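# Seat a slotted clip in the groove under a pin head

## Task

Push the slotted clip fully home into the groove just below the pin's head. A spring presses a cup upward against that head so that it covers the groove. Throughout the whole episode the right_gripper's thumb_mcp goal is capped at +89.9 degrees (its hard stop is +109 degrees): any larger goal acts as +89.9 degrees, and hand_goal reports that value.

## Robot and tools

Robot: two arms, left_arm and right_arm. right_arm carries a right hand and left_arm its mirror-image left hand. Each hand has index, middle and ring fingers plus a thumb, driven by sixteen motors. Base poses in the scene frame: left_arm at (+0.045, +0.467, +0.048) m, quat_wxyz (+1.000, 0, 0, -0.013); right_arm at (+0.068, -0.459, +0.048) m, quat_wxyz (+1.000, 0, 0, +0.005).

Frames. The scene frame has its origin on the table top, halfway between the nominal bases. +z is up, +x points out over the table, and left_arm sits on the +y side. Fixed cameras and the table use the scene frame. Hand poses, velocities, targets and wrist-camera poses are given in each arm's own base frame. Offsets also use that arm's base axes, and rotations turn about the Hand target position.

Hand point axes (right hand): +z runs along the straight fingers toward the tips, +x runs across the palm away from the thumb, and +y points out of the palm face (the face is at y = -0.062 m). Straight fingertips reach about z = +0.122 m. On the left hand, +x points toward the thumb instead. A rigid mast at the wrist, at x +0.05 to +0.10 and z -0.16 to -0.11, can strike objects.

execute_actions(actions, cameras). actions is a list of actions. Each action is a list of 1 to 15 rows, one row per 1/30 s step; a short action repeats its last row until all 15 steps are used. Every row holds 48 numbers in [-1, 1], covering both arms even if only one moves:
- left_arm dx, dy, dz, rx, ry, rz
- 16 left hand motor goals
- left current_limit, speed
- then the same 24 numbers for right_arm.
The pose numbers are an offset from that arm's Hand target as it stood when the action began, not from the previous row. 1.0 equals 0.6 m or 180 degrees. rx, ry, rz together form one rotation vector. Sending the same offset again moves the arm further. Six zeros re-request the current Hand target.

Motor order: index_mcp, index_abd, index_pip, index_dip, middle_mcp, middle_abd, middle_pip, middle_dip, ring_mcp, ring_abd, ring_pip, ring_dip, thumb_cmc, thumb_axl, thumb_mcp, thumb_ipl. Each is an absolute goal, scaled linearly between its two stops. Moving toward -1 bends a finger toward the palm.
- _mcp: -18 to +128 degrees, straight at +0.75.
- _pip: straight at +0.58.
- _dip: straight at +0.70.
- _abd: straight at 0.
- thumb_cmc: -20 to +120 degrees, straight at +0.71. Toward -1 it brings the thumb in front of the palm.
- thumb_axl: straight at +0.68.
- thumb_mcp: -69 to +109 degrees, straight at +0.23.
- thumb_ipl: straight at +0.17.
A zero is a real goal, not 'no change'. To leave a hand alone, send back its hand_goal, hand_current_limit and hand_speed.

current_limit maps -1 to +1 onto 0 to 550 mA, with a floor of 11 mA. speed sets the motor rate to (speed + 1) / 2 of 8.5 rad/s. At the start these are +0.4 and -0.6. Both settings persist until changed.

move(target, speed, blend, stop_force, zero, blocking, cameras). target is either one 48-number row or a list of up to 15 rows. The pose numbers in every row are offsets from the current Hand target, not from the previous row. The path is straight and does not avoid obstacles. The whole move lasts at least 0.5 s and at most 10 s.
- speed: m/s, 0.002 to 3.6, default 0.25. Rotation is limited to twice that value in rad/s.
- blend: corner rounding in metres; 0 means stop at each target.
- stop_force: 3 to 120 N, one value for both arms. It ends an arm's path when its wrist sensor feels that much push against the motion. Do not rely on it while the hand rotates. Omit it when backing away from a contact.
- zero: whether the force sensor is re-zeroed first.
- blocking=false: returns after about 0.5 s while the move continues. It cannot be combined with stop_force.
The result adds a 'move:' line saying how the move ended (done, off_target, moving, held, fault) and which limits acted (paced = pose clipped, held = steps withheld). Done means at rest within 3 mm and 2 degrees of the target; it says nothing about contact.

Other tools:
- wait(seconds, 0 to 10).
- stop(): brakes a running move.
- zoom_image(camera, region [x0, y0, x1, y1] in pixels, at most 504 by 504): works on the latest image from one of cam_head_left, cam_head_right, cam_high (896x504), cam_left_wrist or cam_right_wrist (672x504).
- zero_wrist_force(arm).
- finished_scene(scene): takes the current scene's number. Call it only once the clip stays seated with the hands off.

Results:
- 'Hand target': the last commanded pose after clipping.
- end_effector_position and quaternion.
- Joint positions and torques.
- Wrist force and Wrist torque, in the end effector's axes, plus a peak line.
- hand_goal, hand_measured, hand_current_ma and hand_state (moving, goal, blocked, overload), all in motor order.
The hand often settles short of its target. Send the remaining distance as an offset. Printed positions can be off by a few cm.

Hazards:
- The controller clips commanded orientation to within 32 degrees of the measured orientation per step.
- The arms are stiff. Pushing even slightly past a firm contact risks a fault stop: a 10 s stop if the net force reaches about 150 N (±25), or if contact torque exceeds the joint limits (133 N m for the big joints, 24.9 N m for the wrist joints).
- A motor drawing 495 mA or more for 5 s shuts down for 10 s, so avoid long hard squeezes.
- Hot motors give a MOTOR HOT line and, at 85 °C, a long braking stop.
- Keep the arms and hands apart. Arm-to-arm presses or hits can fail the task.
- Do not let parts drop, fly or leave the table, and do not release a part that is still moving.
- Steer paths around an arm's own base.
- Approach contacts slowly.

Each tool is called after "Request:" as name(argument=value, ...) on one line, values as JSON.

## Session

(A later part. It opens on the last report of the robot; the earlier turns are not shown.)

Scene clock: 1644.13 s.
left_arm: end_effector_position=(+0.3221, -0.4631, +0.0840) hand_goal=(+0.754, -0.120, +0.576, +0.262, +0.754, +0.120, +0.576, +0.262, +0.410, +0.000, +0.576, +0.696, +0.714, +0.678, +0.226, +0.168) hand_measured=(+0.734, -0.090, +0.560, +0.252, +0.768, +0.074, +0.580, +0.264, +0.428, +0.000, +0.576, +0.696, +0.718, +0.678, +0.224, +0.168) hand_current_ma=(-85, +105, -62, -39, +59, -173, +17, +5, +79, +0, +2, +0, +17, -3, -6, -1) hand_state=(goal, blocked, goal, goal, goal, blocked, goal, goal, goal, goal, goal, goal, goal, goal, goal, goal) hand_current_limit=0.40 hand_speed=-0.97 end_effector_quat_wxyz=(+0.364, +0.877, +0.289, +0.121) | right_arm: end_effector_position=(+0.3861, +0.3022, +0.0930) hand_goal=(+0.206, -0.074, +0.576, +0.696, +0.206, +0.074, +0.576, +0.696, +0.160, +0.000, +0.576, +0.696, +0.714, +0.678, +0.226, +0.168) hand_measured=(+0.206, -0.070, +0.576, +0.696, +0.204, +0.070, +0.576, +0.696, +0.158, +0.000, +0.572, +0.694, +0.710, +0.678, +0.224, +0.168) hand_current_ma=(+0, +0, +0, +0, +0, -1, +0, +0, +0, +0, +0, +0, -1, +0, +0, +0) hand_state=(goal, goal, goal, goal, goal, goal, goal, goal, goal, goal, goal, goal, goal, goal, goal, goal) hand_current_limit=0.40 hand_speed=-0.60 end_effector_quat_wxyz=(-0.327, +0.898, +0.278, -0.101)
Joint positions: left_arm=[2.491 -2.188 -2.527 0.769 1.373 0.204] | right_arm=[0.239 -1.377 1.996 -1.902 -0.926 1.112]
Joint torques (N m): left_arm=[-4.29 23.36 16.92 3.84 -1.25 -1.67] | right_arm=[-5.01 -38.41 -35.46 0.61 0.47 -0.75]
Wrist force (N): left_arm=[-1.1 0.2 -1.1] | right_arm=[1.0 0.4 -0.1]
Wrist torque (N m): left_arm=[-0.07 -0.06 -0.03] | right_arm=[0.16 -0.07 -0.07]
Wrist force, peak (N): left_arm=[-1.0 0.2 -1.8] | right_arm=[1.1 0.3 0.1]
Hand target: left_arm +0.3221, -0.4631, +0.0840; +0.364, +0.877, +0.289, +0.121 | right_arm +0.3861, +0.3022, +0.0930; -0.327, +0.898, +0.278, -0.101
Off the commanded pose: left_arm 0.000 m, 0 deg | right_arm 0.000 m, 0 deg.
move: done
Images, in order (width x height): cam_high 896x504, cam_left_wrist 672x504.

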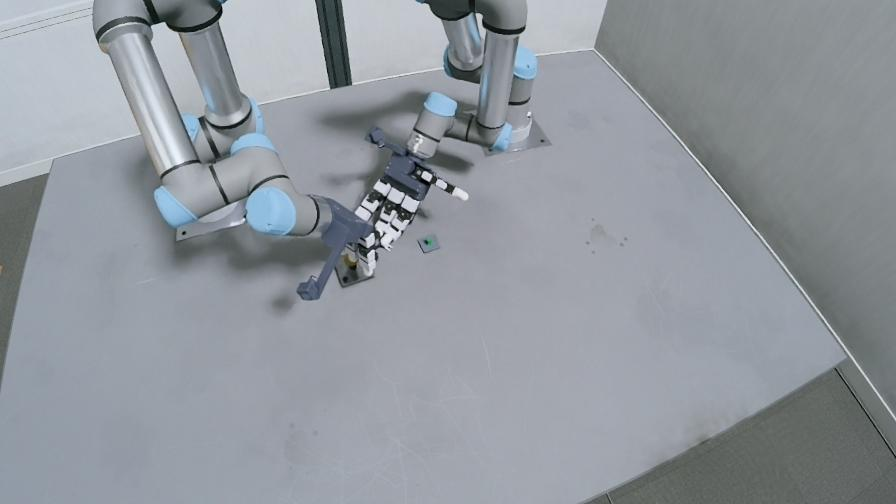

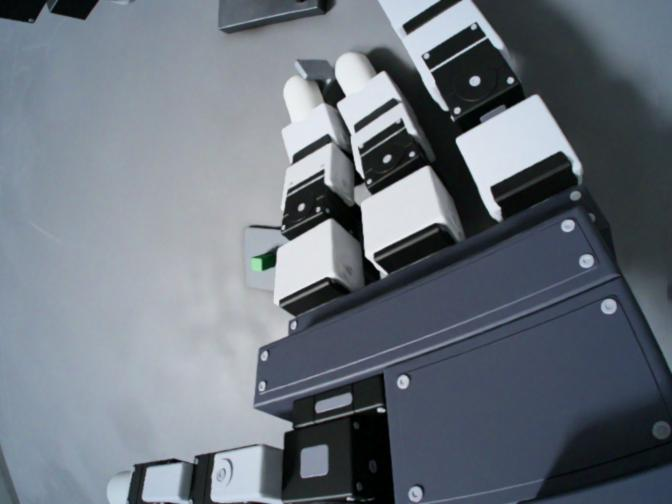

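Request:
move(target=[[0,0,0,0,0,0,0.754,0.08,0.576,0.261,0.754,-0.08,0.576,0.261,0.41,0,0.576,0.696,0.714,0.678,0.226,0.168,0.4,-0.95,0,0,0,0,0,0,0.2055,-0.074,0.576,0.696,0.2055,0.074,0.576,0.696,0.16,0,0.576,0.696,0.714,0.678,0.226,0.168,0.4,-0.6],[-0.02,0.026,0.06,0,0,0,0.754,0.08,0.576,0.261,0.754,-0.08,0.576,0.261,0.41,0,0.576,0.696,0.714,0.678,0.226,0.168,0.4,-0.95,0,0,0,0,0,0,0.2055,-0.074,0.576,0.696,0.2055,0.074,0.576,0.696,0.16,0,0.576,0.696,0.714,0.678,0.226,0.168,0.4,-0.6]], speed=0.03, cameras=["cam_left_wrist","cam_high","cam_head_right"])

Request:
zoom_image(camera="cam_left_wrist", region=[250, 0, 390, 140])

Request:
zoom_image(camera="cam_high", region=[370, 220, 410, 260])

Scene clock: 1652.73 s.
left_arm: end_effector_position=(+0.3101, -0.4476, +0.1200) hand_goal=(+0.754, +0.080, +0.576, +0.262, +0.754, -0.080, +0.576, +0.262, +0.410, +0.000, +0.576, +0.696, +0.714, +0.678, +0.226, +0.168) hand_measured=(+0.758, +0.076, +0.574, +0.260, +0.768, -0.076, +0.582, +0.264, +0.428, +0.000, +0.576, +0.696, +0.718, +0.678, +0.224, +0.168) hand_current_ma=(+15, -11, -3, -9, +61, +12, +20, +6, +79, +0, +2, +0, +17, -3, -6, -1) hand_state=(goal, goal, goal, goal, goal, goal, goal, goal, goal, goal, goal, goal, goal, goal, goal, goal) hand_current_limit=0.40 hand_speed=-0.95 end_effector_quat_wxyz=(+0.364, +0.877, +0.289, +0.121) | right_arm: end_effector_position=(+0.3861, +0.3022, +0.0930) hand_goal=(+0.206, -0.074, +0.576, +0.696, +0.206, +0.074, +0.576, +0.696, +0.160, +0.000, +0.576, +0.696, +0.714, +0.678, +0.226, +0.168) hand_measured=(+0.206, -0.070, +0.576, +0.696, +0.204, +0.070, +0.576, +0.696, +0.158, +0.000, +0.572, +0.694, +0.710, +0.678, +0.224, +0.168) hand_current_ma=(+0, +0, +0, +0, +0, -1, +0, +0, +0, +0, +0, +0, -1, +0, +0, +0) hand_state=(goal, goal, goal, goal, goal, goal, goal, goal, goal, goal, goal, goal, goal, goal, goal, goal) hand_current_limit=0.40 hand_speed=-0.60 end_effector_quat_wxyz=(-0.327, +0.898, +0.278, -0.101)
Joint positions: left_arm=[2.508 -2.029 -2.593 0.673 1.361 0.216] | right_arm=[0.239 -1.377 1.996 -1.902 -0.926 1.112]
Joint torques (N m): left_arm=[9.82 31.35 -7.92 1.4 -1.83 2.03] | right_arm=[-6.26 -37.79 -35.29 0.57 0.35 -0.58]
Wrist force (N): left_arm=[-0.3 -1.0 0.5] | right_arm=[0.6 0.2 0.2]
Wrist torque (N m): left_arm=[-0.18 0.00 0.01] | right_arm=[0.12 -0.03 -0.11]
Wrist force, peak (N): left_arm=[-1.3 0.2 -1.2] | right_arm=[1.3 0.0 0.2]
Hand target: left_arm +0.3101, -0.4475, +0.1200; +0.364, +0.877, +0.289, +0.121 | right_arm +0.3861, +0.3022, +0.0930; -0.327, +0.898, +0.278, -0.101
Off the commanded pose: left_arm 0.000 m, 0 deg | right_arm 0.000 m, 0 deg.
move: done
Images, in order (width x height): cam_head_right 896x504, cam_high 896x504, cam_left_wrist 672x504.

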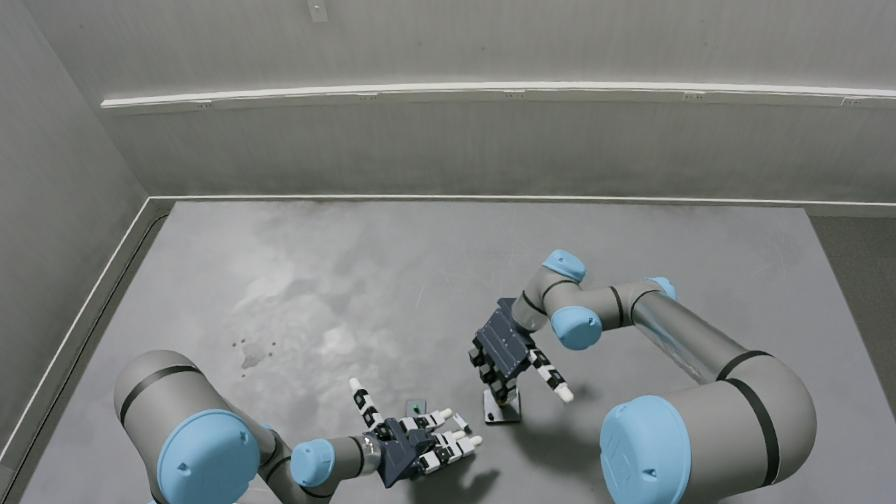

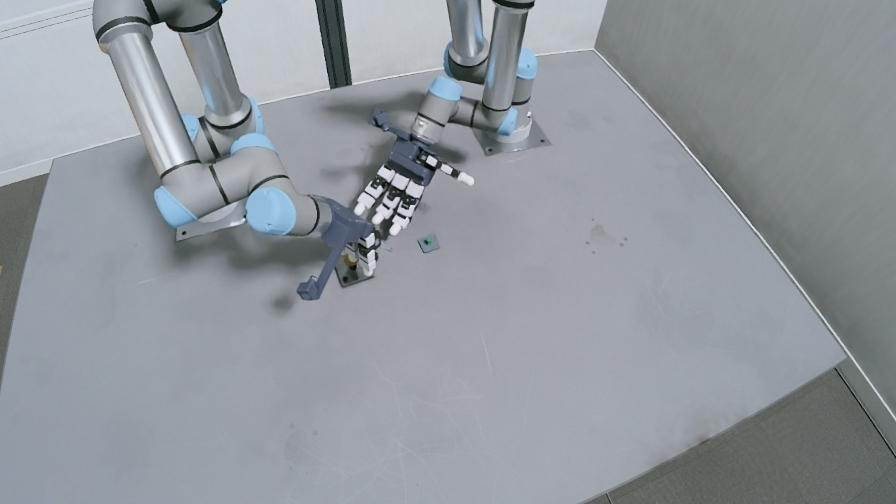

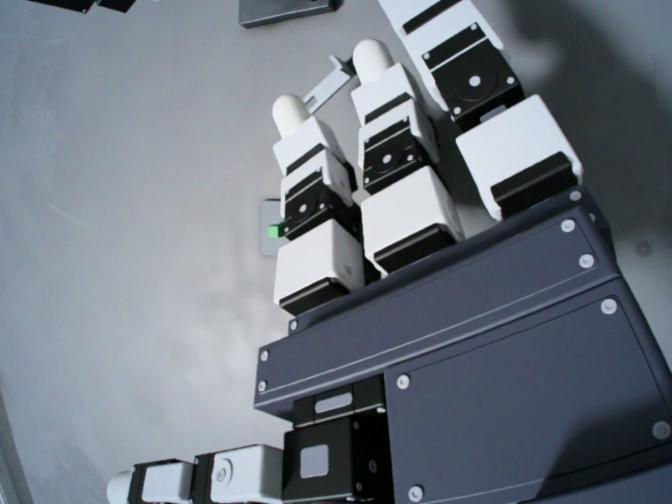

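Scaled by 3.600 from the camera's 672x504 image, which has a finer 960x720 frame.

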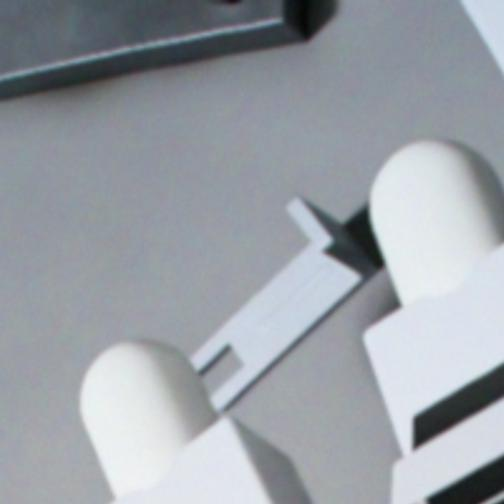

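Scaled by 12.600.

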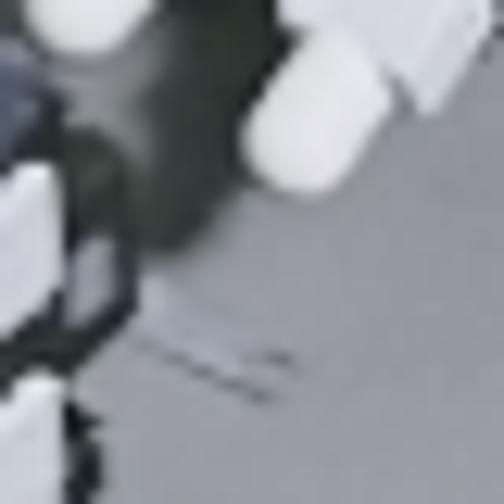

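Request:
move(target=[[0,0,0,0,0,0,0.754,0,0.576,0.261,0.34,0,0.576,0.261,0.3,0,0.576,0.696,0.714,0.678,0.226,0.168,0.4,-0.7,0,0,0,0,0,0,0.2055,-0.074,0.576,0.696,0.2055,0.074,0.576,0.696,0.16,0,0.576,0.696,0.714,0.678,0.226,0.168,0.4,-0.6]], speed=0.03)

Request:
move(target=[[0,0,-0.06,0,0,0,0.754,0,0.576,0.261,0.34,0,0.576,0.261,0.3,0,0.576,0.696,0.714,0.678,0.226,0.168,0.4,-0.7,0,0,0,0,0,0,0.2055,-0.074,0.576,0.696,0.2055,0.074,0.576,0.696,0.16,0,0.576,0.696,0.714,0.678,0.226,0.168,0.4,-0.6]], speed=0.04, stop_force=5)

Request:
move(target=[[0,0,-0.025,0,0,0,0.754,0,0.576,0.261,0.34,0,0.576,0.261,0.3,0,0.576,0.696,0.714,0.678,0.226,0.168,0.4,-0.7,0,0,0,0,0,0,0.2055,-0.074,0.576,0.696,0.2055,0.074,0.576,0.696,0.16,0,0.576,0.696,0.714,0.678,0.226,0.168,0.4,-0.6]], speed=0.01, stop_force=3, cameras=["cam_left_wrist","cam_high","cam_head_right"])

Request:
zoom_image(camera="cam_left_wrist", region=[230, 0, 370, 140])

Scene clock: 1695.80 s.
left_arm: end_effector_position=(+0.3101, -0.4475, +0.1200) hand_goal=(+0.754, +0.000, +0.576, +0.262, +0.340, +0.000, +0.576, +0.262, +0.300, +0.000, +0.576, +0.696, +0.714, +0.678, +0.226, +0.168) hand_measured=(+0.758, +0.004, +0.574, +0.260, +0.360, -0.004, +0.582, +0.264, +0.320, +0.000, +0.576, +0.696, +0.718, +0.678, +0.224, +0.168) hand_current_ma=(+15, +9, -3, -9, +89, -10, +20, +6, +90, +0, +2, +0, +17, -3, -6, -1) hand_state=(goal, goal, goal, goal, blocked, goal, goal, goal, blocked, goal, goal, goal, goal, goal, goal, goal) hand_current_limit=0.40 hand_speed=-0.70 end_effector_quat_wxyz=(+0.364, +0.877, +0.289, +0.121) | right_arm: end_effector_position=(+0.3861, +0.3022, +0.0930) hand_goal=(+0.206, -0.074, +0.576, +0.696, +0.206, +0.074, +0.576, +0.696, +0.160, +0.000, +0.576, +0.696, +0.714, +0.678, +0.226, +0.168) hand_measured=(+0.206, -0.070, +0.576, +0.696, +0.204, +0.070, +0.576, +0.696, +0.158, +0.000, +0.572, +0.694, +0.710, +0.678, +0.224, +0.168) hand_current_ma=(+0, +0, +0, +0, +0, -1, +0, +0, +0, +0, +0, +0, -1, +0, +0, +0) hand_state=(goal, goal, goal, goal, goal, goal, goal, goal, goal, goal, goal, goal, goal, goal, goal, goal) hand_current_limit=0.40 hand_speed=-0.60 end_effector_quat_wxyz=(-0.327, +0.898, +0.278, -0.101)
Joint positions: left_arm=[2.508 -2.029 -2.593 0.673 1.361 0.216] | right_arm=[0.239 -1.377 1.996 -1.902 -0.926 1.112]
Joint torques (N m): left_arm=[9.13 31.55 -6.79 1.35 -1.85 2.19] | right_arm=[-5.5 -37.03 -34.84 0.54 0.26 -0.69]
Wrist force (N): left_arm=[-0.2 -0.5 0.2] | right_arm=[0.9 0.4 0.1]
Wrist torque (N m): left_arm=[-0.07 -0.01 0.00] | right_arm=[0.15 -0.08 -0.07]
Wrist force, peak (N): left_arm=[-0.7 -1.0 0.4] | right_arm=[1.2 0.4 -0.2]
Hand target: left_arm +0.3101, -0.4475, +0.1200; +0.364, +0.877, +0.289, +0.121 | right_arm +0.3861, +0.3022, +0.0930; -0.327, +0.898, +0.278, -0.101
Off the commanded pose: left_arm 0.000 m, 0 deg | right_arm 0.000 m, 0 deg.
move: done

Scene clock: 1697.70 s.
left_arm: end_effector_position=(+0.3101, -0.4475, +0.0840) hand_goal=(+0.754, +0.000, +0.576, +0.262, +0.340, +0.000, +0.576, +0.262, +0.300, +0.000, +0.576, +0.696, +0.714, +0.678, +0.226, +0.168) hand_measured=(+0.758, +0.004, +0.574, +0.260, +0.360, -0.004, +0.582, +0.264, +0.320, +0.000, +0.576, +0.696, +0.718, +0.678, +0.224, +0.168) hand_current_ma=(+15, +9, -3, -9, +88, -10, +20, +6, +89, +0, +2, +0, +17, -3, -6, -1) hand_state=(goal, goal, goal, goal, blocked, goal, goal, goal, blocked, goal, goal, goal, goal, goal, goal, goal) hand_current_limit=0.40 hand_speed=-0.70 end_effector_quat_wxyz=(+0.364, +0.877, +0.289, +0.121) | right_arm: end_effector_position=(+0.3861, +0.3022, +0.0930) hand_goal=(+0.206, -0.074, +0.576, +0.696, +0.206, +0.074, +0.576, +0.696, +0.160, +0.000, +0.576, +0.696, +0.714, +0.678, +0.226, +0.168) hand_measured=(+0.206, -0.070, +0.576, +0.696, +0.204, +0.070, +0.576, +0.696, +0.158, +0.000, +0.572, +0.694, +0.710, +0.678, +0.224, +0.168) hand_current_ma=(+0, +0, +0, +0, +0, -1, +0, +0, +0, +0, +0, +0, -1, +0, +0, +0) hand_state=(goal, goal, goal, goal, goal, goal, goal, goal, goal, goal, goal, goal, goal, goal, goal, goal) hand_current_limit=0.40 hand_speed=-0.60 end_effector_quat_wxyz=(-0.327, +0.898, +0.278, -0.101)
Joint positions: left_arm=[2.508 -2.19 -2.582 0.823 1.361 0.216] | right_arm=[0.239 -1.377 1.996 -1.902 -0.926 1.112]
Joint torques (N m): left_arm=[-2.26 22.79 15.44 4.37 0.05 -2.32] | right_arm=[-5.26 -37.31 -35.23 0.47 0.27 -0.49]
Wrist force (N): left_arm=[-0.2 -0.5 0.0] | right_arm=[0.4 0.3 0.1]
Wrist torque (N m): left_arm=[-0.06 -0.02 0.01] | right_arm=[0.14 0.00 -0.12]
Wrist force, peak (N): left_arm=[-0.7 -1.0 0.6] | right_arm=[1.0 0.2 -0.5]
Hand target: left_arm +0.3101, -0.4475, +0.0840; +0.364, +0.877, +0.289, +0.121 | right_arm +0.3861, +0.3022, +0.0930; -0.327, +0.898, +0.278, -0.101
Off the commanded pose: left_arm 0.000 m, 0 deg | right_arm 0.000 m, 0 deg.
move: done

Scene clock: 1699.30 s.
left_arm: end_effector_position=(+0.3101, -0.4475, +0.0810) hand_goal=(+0.754, +0.000, +0.576, +0.262, +0.340, +0.000, +0.576, +0.262, +0.300, +0.000, +0.576, +0.696, +0.714, +0.678, +0.226, +0.168) hand_measured=(+0.754, +0.002, +0.584, +0.260, +0.360, -0.004, +0.582, +0.264, +0.320, +0.000, +0.576, +0.696, +0.718, +0.678, +0.224, +0.168) hand_current_ma=(+0, +8, +27, -9, +88, -10, +20, +6, +88, +0, +2, +0, +17, -3, -6, -1) hand_state=(goal, goal, goal, goal, blocked, goal, goal, goal, blocked, goal, goal, goal, goal, goal, goal, goal) hand_current_limit=0.40 hand_speed=-0.70 end_effector_quat_wxyz=(+0.364, +0.877, +0.289, +0.121) | right_arm: end_effector_position=(+0.3861, +0.3022, +0.0930) hand_goal=(+0.206, -0.074, +0.576, +0.696, +0.206, +0.074, +0.576, +0.696, +0.160, +0.000, +0.576, +0.696, +0.714, +0.678, +0.226, +0.168) hand_measured=(+0.206, -0.070, +0.576, +0.696, +0.204, +0.070, +0.576, +0.696, +0.158, +0.000, +0.572, +0.694, +0.710, +0.678, +0.224, +0.168) hand_current_ma=(+0, +0, +0, +0, +0, -1, +0, +0, +0, +0, +0, +0, -1, +0, +0, +0) hand_state=(goal, goal, goal, goal, goal, goal, goal, goal, goal, goal, goal, goal, goal, goal, goal, goal) hand_current_limit=0.40 hand_speed=-0.60 end_effector_quat_wxyz=(-0.327, +0.898, +0.278, -0.101)
Joint positions: left_arm=[2.508 -2.203 -2.58 0.835 1.361 0.216] | right_arm=[0.239 -1.377 1.996 -1.902 -0.926 1.112]
Joint torques (N m): left_arm=[-2.73 34.41 -11.84 1.24 0.63 -1.97] | right_arm=[-5.83 -37.44 -35.22 0.42 0.3 -0.58]
Wrist force (N): left_arm=[-0.1 -0.2 -1.0] | right_arm=[0.8 0.4 -0.3]
Wrist torque (N m): left_arm=[-0.02 0.02 0.05] | right_arm=[0.18 -0.05 -0.09]
Wrist force, peak (N): left_arm=[-0.2 2.4 -7.6] | right_arm=[1.0 0.4 0.2]
Hand target: left_arm +0.3101, -0.4475, +0.0810; +0.364, +0.877, +0.289, +0.121 (not the last commanded pose) | right_arm +0.3861, +0.3022, +0.0930; -0.327, +0.898, +0.278, -0.101
Off the commanded pose: left_arm 0.012 m, 0 deg | right_arm 0.000 m, 0 deg.
move: contact (left_arm)
Images, in order (width x height): cam_head_right 896x504, cam_high 896x504, cam_left_wrist 672x504.

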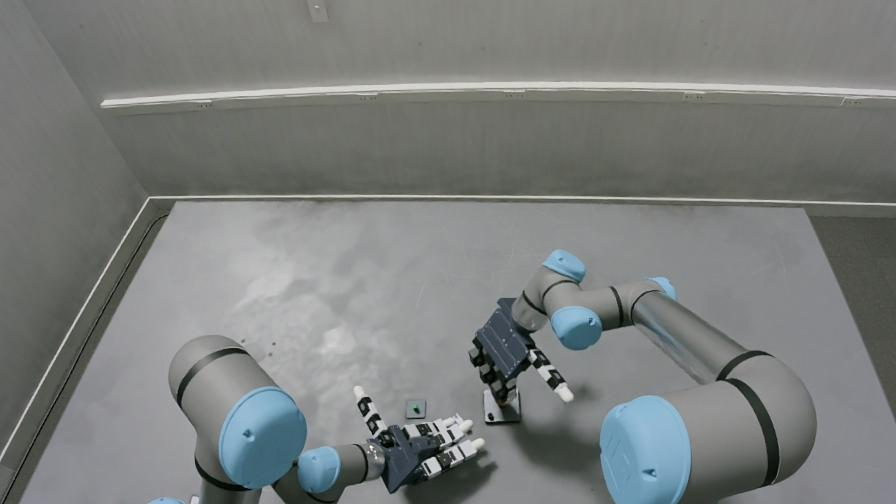

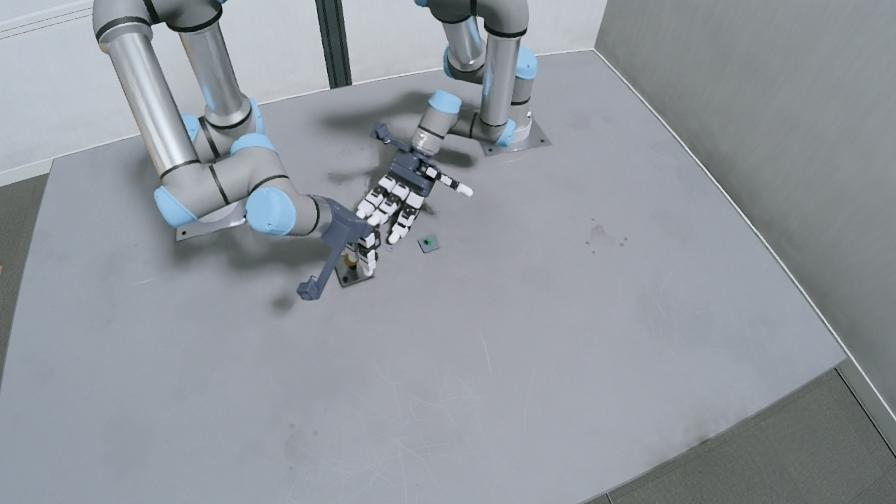

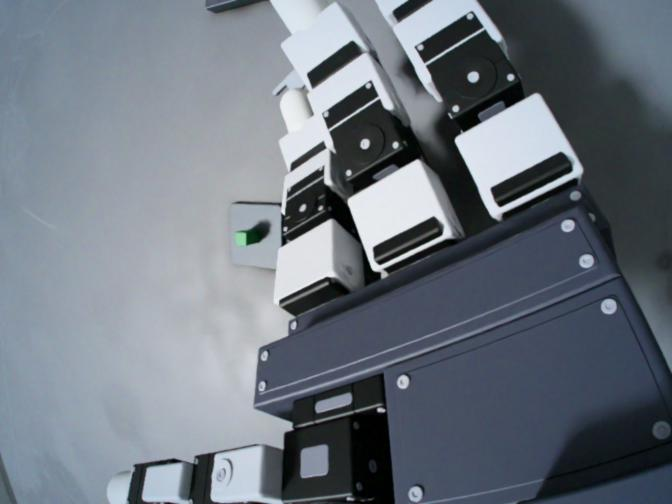

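Scaled by 3.600 from the camera's 672x504 image, which has a finer 960x720 frame.

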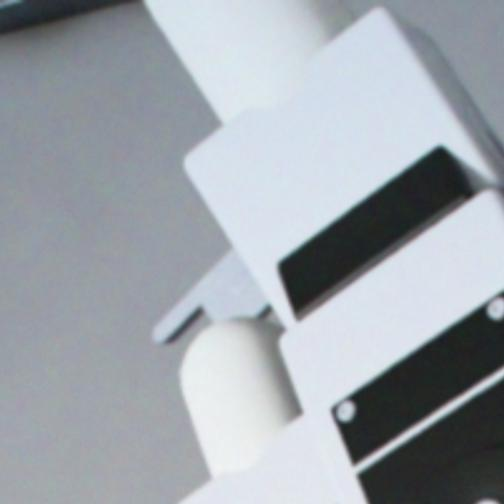

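Request:
move(target=[[-0.01,0.0135,0.045,0,0,0,0.754,0,0.576,0.261,0.754,-0.08,0.576,0.261,0.3,0,0.576,0.696,0.714,0.678,0.226,0.168,0.4,-0.7,0,0,0,0,0,0,0.2055,-0.074,0.576,0.696,0.2055,0.074,0.576,0.696,0.16,0,0.576,0.696,0.714,0.678,0.226,0.168,0.4,-0.6]], speed=0.05, cameras=["cam_left_wrist","cam_head_right"])

Request:
zoom_image(camera="cam_left_wrist", region=[250, 0, 390, 140])

Request:
zoom_image(camera="cam_head_right", region=[410, 380, 510, 460])

Scene clock: 1707.37 s.
left_arm: end_effector_position=(+0.3041, -0.4395, +0.1079) hand_goal=(+0.754, +0.000, +0.576, +0.262, +0.754, -0.080, +0.576, +0.262, +0.300, +0.000, +0.576, +0.696, +0.714, +0.678, +0.226, +0.168) hand_measured=(+0.758, +0.002, +0.582, +0.260, +0.758, -0.076, +0.582, +0.264, +0.320, +0.000, +0.576, +0.696, +0.718, +0.678, +0.224, +0.168) hand_current_ma=(+14, +8, +23, -9, +15, +11, +20, +6, +88, +0, +2, +0, +17, -3, -6, -1) hand_state=(goal, goal, goal, goal, goal, goal, goal, goal, blocked, goal, goal, goal, goal, goal, goal, goal) hand_current_limit=0.40 hand_speed=-0.70 end_effector_quat_wxyz=(+0.364, +0.877, +0.289, +0.121) | right_arm: end_effector_position=(+0.3861, +0.3022, +0.0930) hand_goal=(+0.206, -0.074, +0.576, +0.696, +0.206, +0.074, +0.576, +0.696, +0.160, +0.000, +0.576, +0.696, +0.714, +0.678, +0.226, +0.168) hand_measured=(+0.206, -0.070, +0.576, +0.696, +0.204, +0.070, +0.576, +0.696, +0.158, +0.000, +0.572, +0.694, +0.710, +0.678, +0.224, +0.168) hand_current_ma=(+0, +0, +0, +0, +0, -1, +0, +0, +0, +0, +0, +0, -1, +0, +0, +0) hand_state=(goal, goal, goal, goal, goal, goal, goal, goal, goal, goal, goal, goal, goal, goal, goal, goal) hand_current_limit=0.40 hand_speed=-0.60 end_effector_quat_wxyz=(-0.327, +0.898, +0.278, -0.101)
Joint positions: left_arm=[2.519 -2.081 -2.619 0.75 1.354 0.224] | right_arm=[0.239 -1.377 1.996 -1.902 -0.926 1.112]
Joint torques (N m): left_arm=[9.58 33.14 -9.01 1.1 -1.82 2.06] | right_arm=[-5.59 -36.31 -35.74 0.35 0.2 -0.43]
Wrist force (N): left_arm=[-0.1 -0.8 -0.1] | right_arm=[0.8 0.1 0.1]
Wrist torque (N m): left_arm=[-0.09 -0.02 -0.02] | right_arm=[0.11 -0.05 -0.10]
Wrist force, peak (N): left_arm=[-0.1 0.5 -1.1] | right_arm=[1.1 0.3 -0.2]
Hand target: left_arm +0.3041, -0.4394, +0.1080; +0.364, +0.877, +0.289, +0.121 | right_arm +0.3861, +0.3022, +0.0930; -0.327, +0.898, +0.278, -0.101
Off the commanded pose: left_arm 0.000 m, 0 deg | right_arm 0.000 m, 0 deg.
move: done
Images, in order (width x height): cam_head_right 896x504, cam_left_wrist 672x504.

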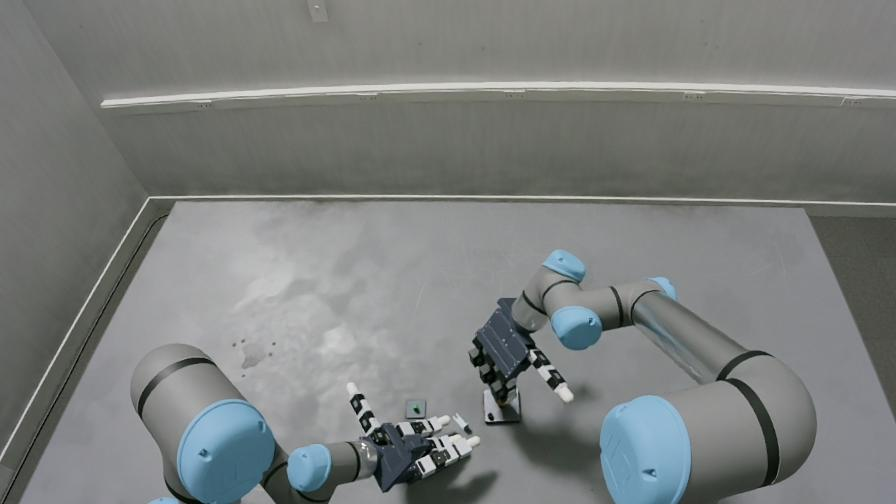

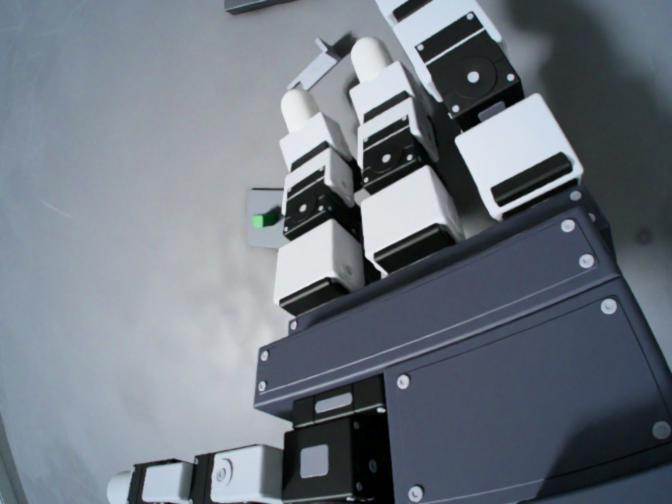

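Scaled by 3.600 from the camera's 672x504 image, which has a finer 960x720 frame.

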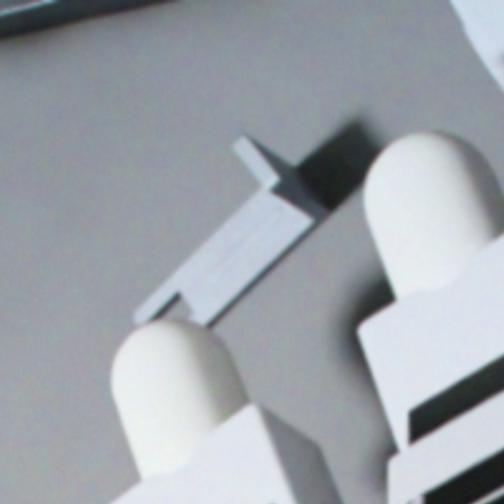

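Scaled by 5.040.

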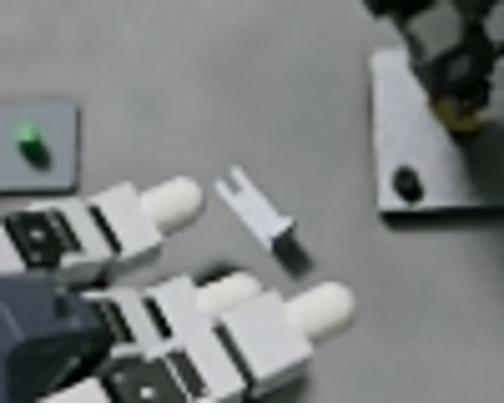

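Request:
move(target=[[0.0196,-0.0601,0,0,0,0,0.754,0,0.576,0.261,0.68,-0.08,0.576,0.261,0.3,0,0.576,0.696,0.714,0.678,0.226,0.168,0.4,-0.7,0,0,0,0,0,0,0.2055,-0.074,0.576,0.696,0.2055,0.074,0.576,0.696,0.16,0,0.576,0.696,0.714,0.678,0.226,0.168,0.4,-0.6]], speed=0.05, cameras=["cam_left_wrist","cam_head_right"])

Request:
zoom_image(camera="cam_left_wrist", region=[250, 40, 390, 180])

Request:
zoom_image(camera="cam_head_right", region=[410, 380, 510, 460])

Scene clock: 1747.53 s.
left_arm: end_effector_position=(+0.3158, -0.4754, +0.1080) hand_goal=(+0.754, +0.000, +0.576, +0.262, +0.680, -0.080, +0.576, +0.262, +0.300, +0.000, +0.576, +0.696, +0.714, +0.678, +0.226, +0.168) hand_measured=(+0.758, +0.002, +0.582, +0.260, +0.696, -0.076, +0.582, +0.264, +0.320, +0.000, +0.576, +0.696, +0.718, +0.678, +0.224, +0.168) hand_current_ma=(+15, +8, +22, -9, +68, +11, +19, +6, +88, +0, +2, +0, +17, -3, -6, -1) hand_state=(goal, goal, goal, goal, goal, goal, goal, goal, blocked, goal, goal, goal, goal, goal, goal, goal) hand_current_limit=0.40 hand_speed=-0.70 end_effector_quat_wxyz=(+0.364, +0.877, +0.289, +0.121) | right_arm: end_effector_position=(+0.3861, +0.3022, +0.0930) hand_goal=(+0.206, -0.074, +0.576, +0.696, +0.206, +0.074, +0.576, +0.696, +0.160, +0.000, +0.576, +0.696, +0.714, +0.678, +0.226, +0.168) hand_measured=(+0.206, -0.070, +0.576, +0.696, +0.204, +0.070, +0.576, +0.696, +0.158, +0.000, +0.572, +0.694, +0.710, +0.678, +0.224, +0.168) hand_current_ma=(+0, +0, +0, +0, +0, -1, +0, +0, +0, +0, +0, +0, -1, +0, +0, +0) hand_state=(goal, goal, goal, goal, goal, goal, goal, goal, goal, goal, goal, goal, goal, goal, goal, goal) hand_current_limit=0.40 hand_speed=-0.60 end_effector_quat_wxyz=(-0.327, +0.898, +0.278, -0.101)
Joint positions: left_arm=[2.449 -2.095 -2.513 0.667 1.403 0.173] | right_arm=[0.239 -1.377 1.996 -1.902 -0.926 1.112]
Joint torques (N m): left_arm=[-6.71 22.95 19.72 1.19 1.62 -2.21] | right_arm=[-5.2 -36.19 -35.37 0.35 0.09 -0.3]
Wrist force (N): left_arm=[0.3 -0.5 0.1] | right_arm=[0.7 0.2 -0.1]
Wrist torque (N m): left_arm=[-0.05 -0.09 0.11] | right_arm=[0.15 -0.03 -0.10]
Wrist force, peak (N): left_arm=[-0.3 -1.0 0.0] | right_arm=[1.1 0.4 0.3]
Hand target: left_arm +0.3158, -0.4755, +0.1080; +0.364, +0.877, +0.289, +0.121 | right_arm +0.3861, +0.3022, +0.0930; -0.327, +0.898, +0.278, -0.101
Off the commanded pose: left_arm 0.000 m, 0 deg | right_arm 0.000 m, 0 deg.
move: done
Images, in order (width x height): cam_head_right 896x504, cam_left_wrist 672x504.

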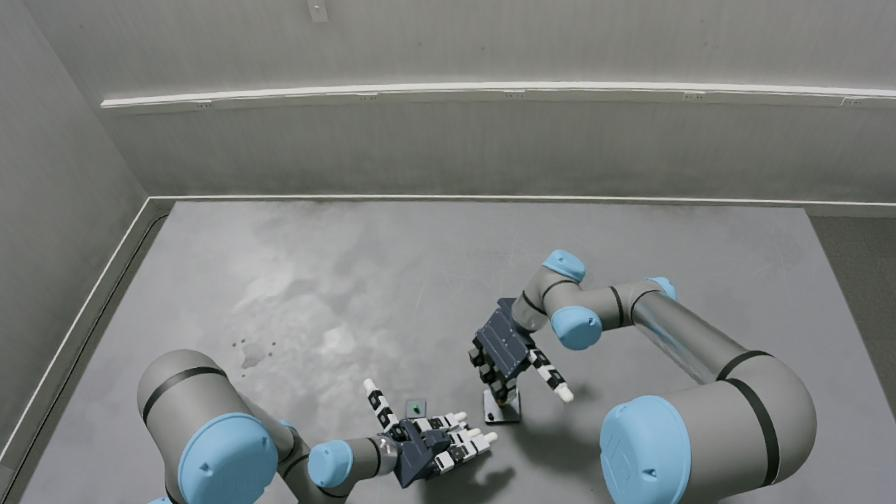

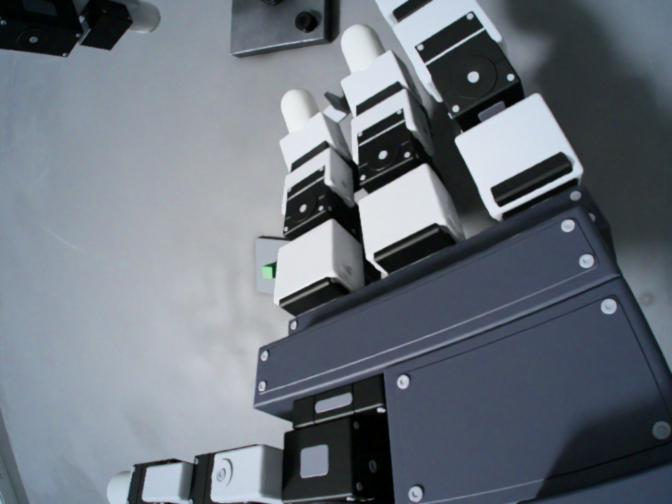

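Scaled by 3.600 from the camera's 672x504 image, which has a finer 960x720 frame.

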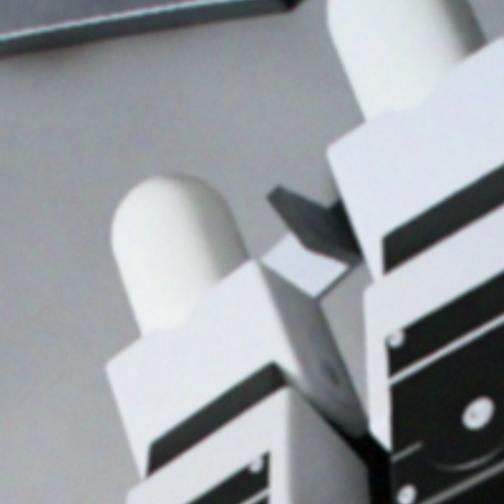

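Scaled by 5.040.

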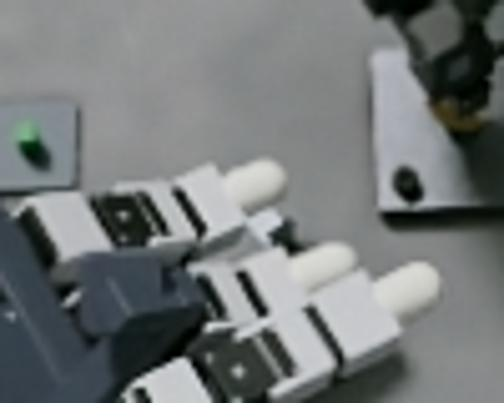

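Request:
move(target=[[0,0,-0.04,0,0,0,0.754,0,0.576,0.261,0.68,-0.08,0.576,0.261,0.3,0,0.576,0.696,0.714,0.678,0.226,0.168,0.4,-0.7,0,0,0,0,0,0,0.2055,-0.074,0.576,0.696,0.2055,0.074,0.576,0.696,0.16,0,0.576,0.696,0.714,0.678,0.226,0.168,0.4,-0.6]], speed=0.02, stop_force=3, cameras=["cam_left_wrist","cam_head_right"])

Request:
zoom_image(camera="cam_left_wrist", region=[250, 40, 390, 180])

Request:
zoom_image(camera="cam_head_right", region=[440, 390, 500, 440])

Scene clock: 1756.40 s.
left_arm: end_effector_position=(+0.3158, -0.4755, +0.0840) hand_goal=(+0.754, +0.000, +0.576, +0.262, +0.680, -0.080, +0.576, +0.262, +0.300, +0.000, +0.576, +0.696, +0.714, +0.678, +0.226, +0.168) hand_measured=(+0.758, +0.002, +0.582, +0.260, +0.696, -0.076, +0.582, +0.264, +0.320, +0.000, +0.576, +0.696, +0.718, +0.678, +0.224, +0.168) hand_current_ma=(+15, +8, +22, -9, +68, +11, +19, +6, +88, +0, +2, +0, +17, -3, -6, -1) hand_state=(goal, goal, goal, goal, goal, goal, goal, goal, blocked, goal, goal, goal, goal, goal, goal, goal) hand_current_limit=0.40 hand_speed=-0.70 end_effector_quat_wxyz=(+0.364, +0.877, +0.289, +0.121) | right_arm: end_effector_position=(+0.3861, +0.3022, +0.0930) hand_goal=(+0.206, -0.074, +0.576, +0.696, +0.206, +0.074, +0.576, +0.696, +0.160, +0.000, +0.576, +0.696, +0.714, +0.678, +0.226, +0.168) hand_measured=(+0.206, -0.070, +0.576, +0.696, +0.204, +0.070, +0.576, +0.696, +0.158, +0.000, +0.572, +0.694, +0.710, +0.678, +0.224, +0.168) hand_current_ma=(+0, +0, +0, +0, +0, -1, +0, +0, +0, +0, +0, +0, -1, +0, +0, +0) hand_state=(goal, goal, goal, goal, goal, goal, goal, goal, goal, goal, goal, goal, goal, goal, goal, goal) hand_current_limit=0.40 hand_speed=-0.60 end_effector_quat_wxyz=(-0.327, +0.898, +0.278, -0.101)
Joint positions: left_arm=[2.449 -2.19 -2.504 0.754 1.403 0.173] | right_arm=[0.239 -1.377 1.996 -1.902 -0.926 1.112]
Joint torques (N m): left_arm=[-4.37 23.74 17.97 4.53 1 0.06] | right_arm=[-5.83 -35.73 -34.79 0.27 0.22 -0.26]
Wrist force (N): left_arm=[0.1 -0.7 0.0] | right_arm=[0.9 0.4 0.1]
Wrist torque (N m): left_arm=[-0.06 -0.06 0.10] | right_arm=[0.14 -0.06 -0.07]
Wrist force, peak (N): left_arm=[-0.1 -1.2 -0.2] | right_arm=[1.0 0.6 -0.1]
Hand target: left_arm +0.3158, -0.4755, +0.0840; +0.364, +0.877, +0.289, +0.121 | right_arm +0.3861, +0.3022, +0.0930; -0.327, +0.898, +0.278, -0.101
Off the commanded pose: left_arm 0.000 m, 0 deg | right_arm 0.000 m, 0 deg.
move: done
Images, in order (width x height): cam_head_right 896x504, cam_left_wrist 672x504.

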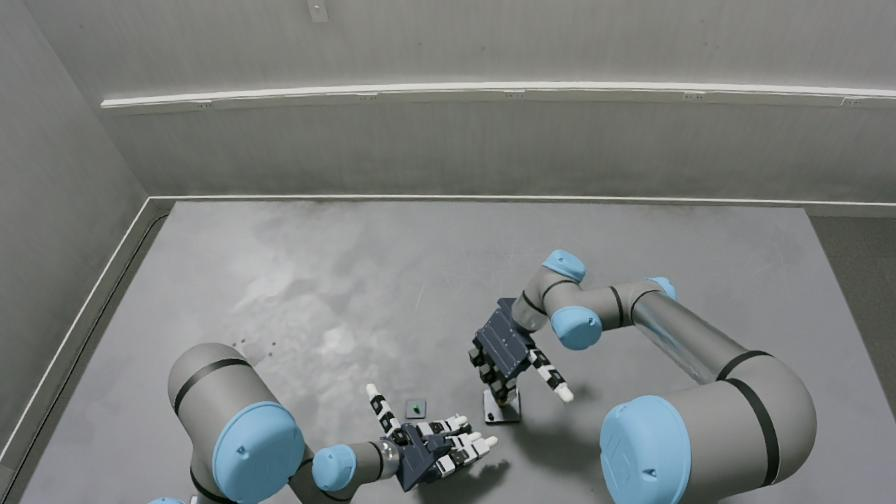

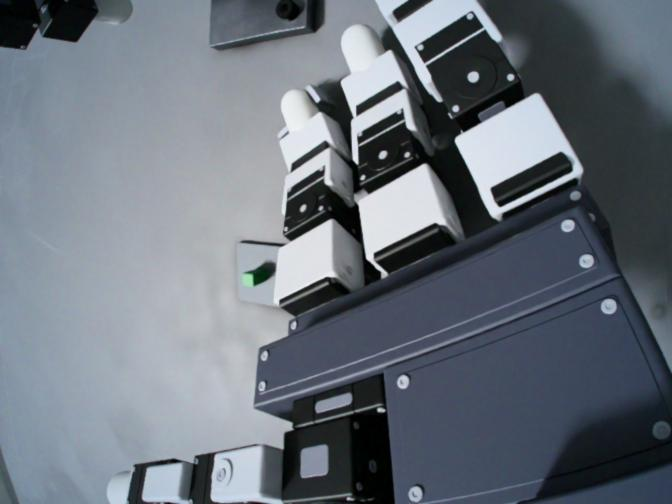

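Scaled by 3.600 from the camera's 672x504 image, which has a finer 960x720 frame.

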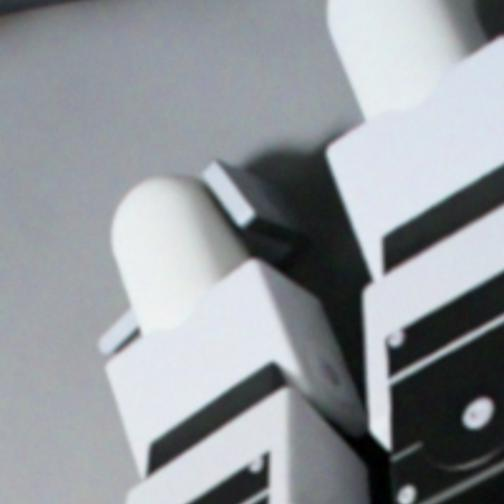

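Scaled by 8.400.

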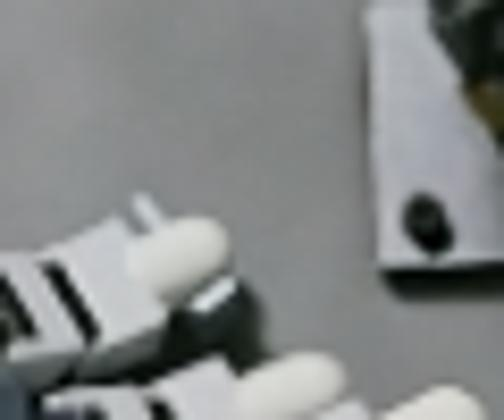

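Request:
move(target=[[-0.0505,-0.0107,0,0,0,0,0.754,0,0.576,0.261,0.68,-0.08,0.576,0.261,0.3,0,0.576,0.696,0.714,0.678,0.226,0.168,0.4,-0.7,0,0,0,0,0,0,0.2055,-0.074,0.576,0.696,0.2055,0.074,0.576,0.696,0.16,0,0.576,0.696,0.714,0.678,0.226,0.168,0.4,-0.6]], speed=0.02, cameras=["cam_left_wrist","cam_head_right"])

Request:
zoom_image(camera="cam_left_wrist", region=[250, 40, 390, 180])

Request:
zoom_image(camera="cam_head_right", region=[420, 390, 500, 450])

Scene clock: 1766.17 s.
left_arm: end_effector_position=(+0.2856, -0.4819, +0.0840) hand_goal=(+0.754, +0.000, +0.576, +0.262, +0.680, -0.080, +0.576, +0.262, +0.300, +0.000, +0.576, +0.696, +0.714, +0.678, +0.226, +0.168) hand_measured=(+0.758, +0.002, +0.580, +0.260, +0.696, -0.076, +0.582, +0.264, +0.320, +0.000, +0.576, +0.696, +0.718, +0.678, +0.224, +0.168) hand_current_ma=(+15, +8, +17, -9, +67, +11, +19, +6, +88, +0, +2, +0, +17, -3, -6, -1) hand_state=(goal, goal, goal, goal, goal, goal, goal, goal, blocked, goal, goal, goal, goal, goal, goal, goal) hand_current_limit=0.40 hand_speed=-0.70 end_effector_quat_wxyz=(+0.364, +0.877, +0.289, +0.121) | right_arm: end_effector_position=(+0.3861, +0.3022, +0.0930) hand_goal=(+0.206, -0.074, +0.576, +0.696, +0.206, +0.074, +0.576, +0.696, +0.160, +0.000, +0.576, +0.696, +0.714, +0.678, +0.226, +0.168) hand_measured=(+0.206, -0.070, +0.576, +0.696, +0.204, +0.070, +0.576, +0.696, +0.158, +0.000, +0.572, +0.694, +0.710, +0.678, +0.224, +0.168) hand_current_ma=(+0, +0, +0, +0, +0, -1, +0, +0, +0, +0, +0, +0, -1, +0, +0, +0) hand_state=(goal, goal, goal, goal, goal, goal, goal, goal, goal, goal, goal, goal, goal, goal, goal, goal) hand_current_limit=0.40 hand_speed=-0.60 end_effector_quat_wxyz=(-0.327, +0.898, +0.278, -0.101)
Joint positions: left_arm=[2.371 -2.192 -2.523 0.782 1.457 0.117] | right_arm=[0.239 -1.377 1.996 -1.902 -0.926 1.112]
Joint torques (N m): left_arm=[-6.35 23.34 -10.7 4.53 1.51 -2.45] | right_arm=[-5.3 -34.48 -35.04 0.15 0.08 -0.24]
Wrist force (N): left_arm=[-0.2 -0.5 0.0] | right_arm=[0.7 0.3 -0.2]
Wrist torque (N m): left_arm=[-0.06 0.01 0.06] | right_arm=[0.16 -0.04 -0.09]
Wrist force, peak (N): left_arm=[0.2 -1.2 0.1] | right_arm=[1.0 0.4 -0.1]
Hand target: left_arm +0.2855, -0.4819, +0.0840; +0.364, +0.877, +0.289, +0.121 | right_arm +0.3861, +0.3022, +0.0930; -0.327, +0.898, +0.278, -0.101
Off the commanded pose: left_arm 0.000 m, 0 deg | right_arm 0.000 m, 0 deg.
move: done
Images, in order (width x height): cam_head_right 896x504, cam_left_wrist 672x504.

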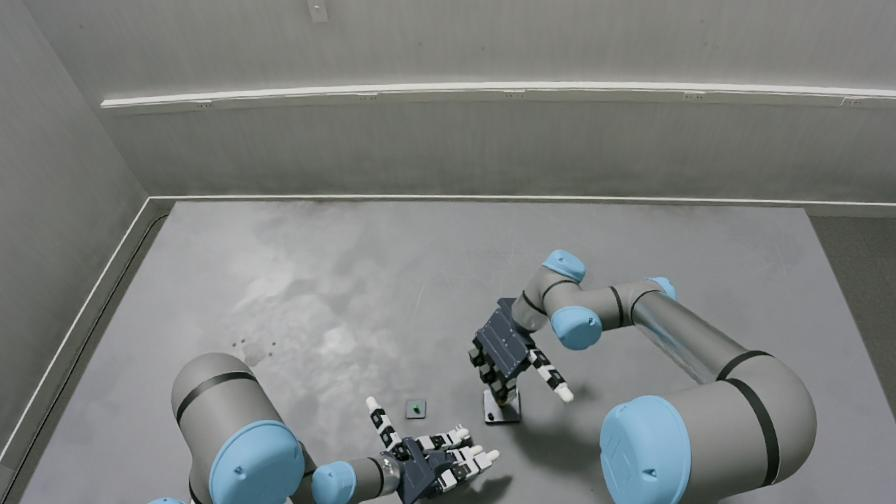

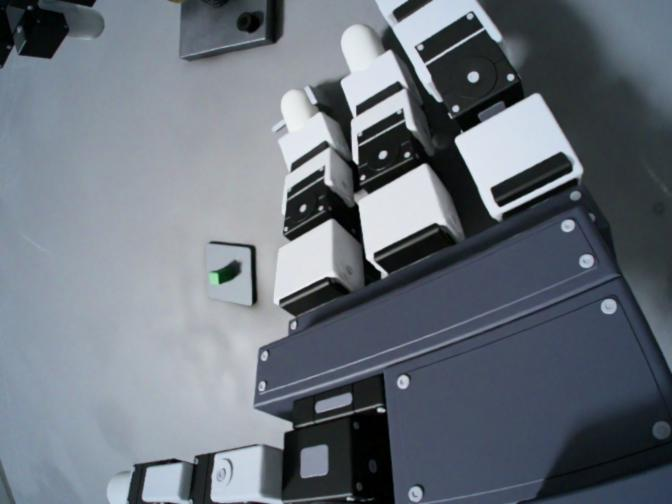

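Scaled by 3.600 from the camera's 672x504 image, which has a finer 960x720 frame.

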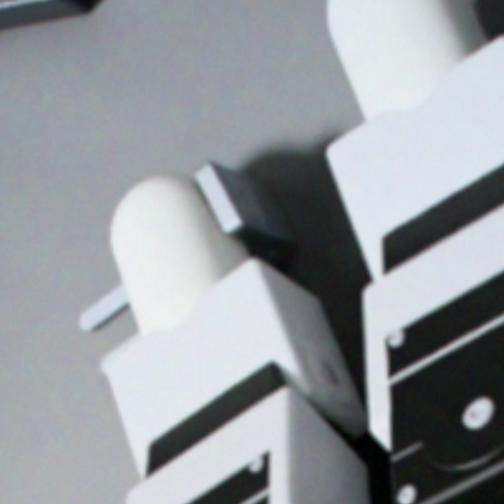

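Scaled by 6.300.

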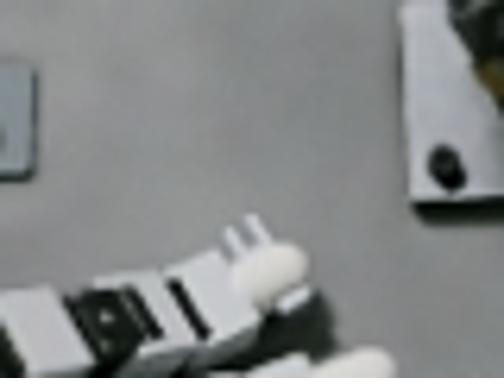

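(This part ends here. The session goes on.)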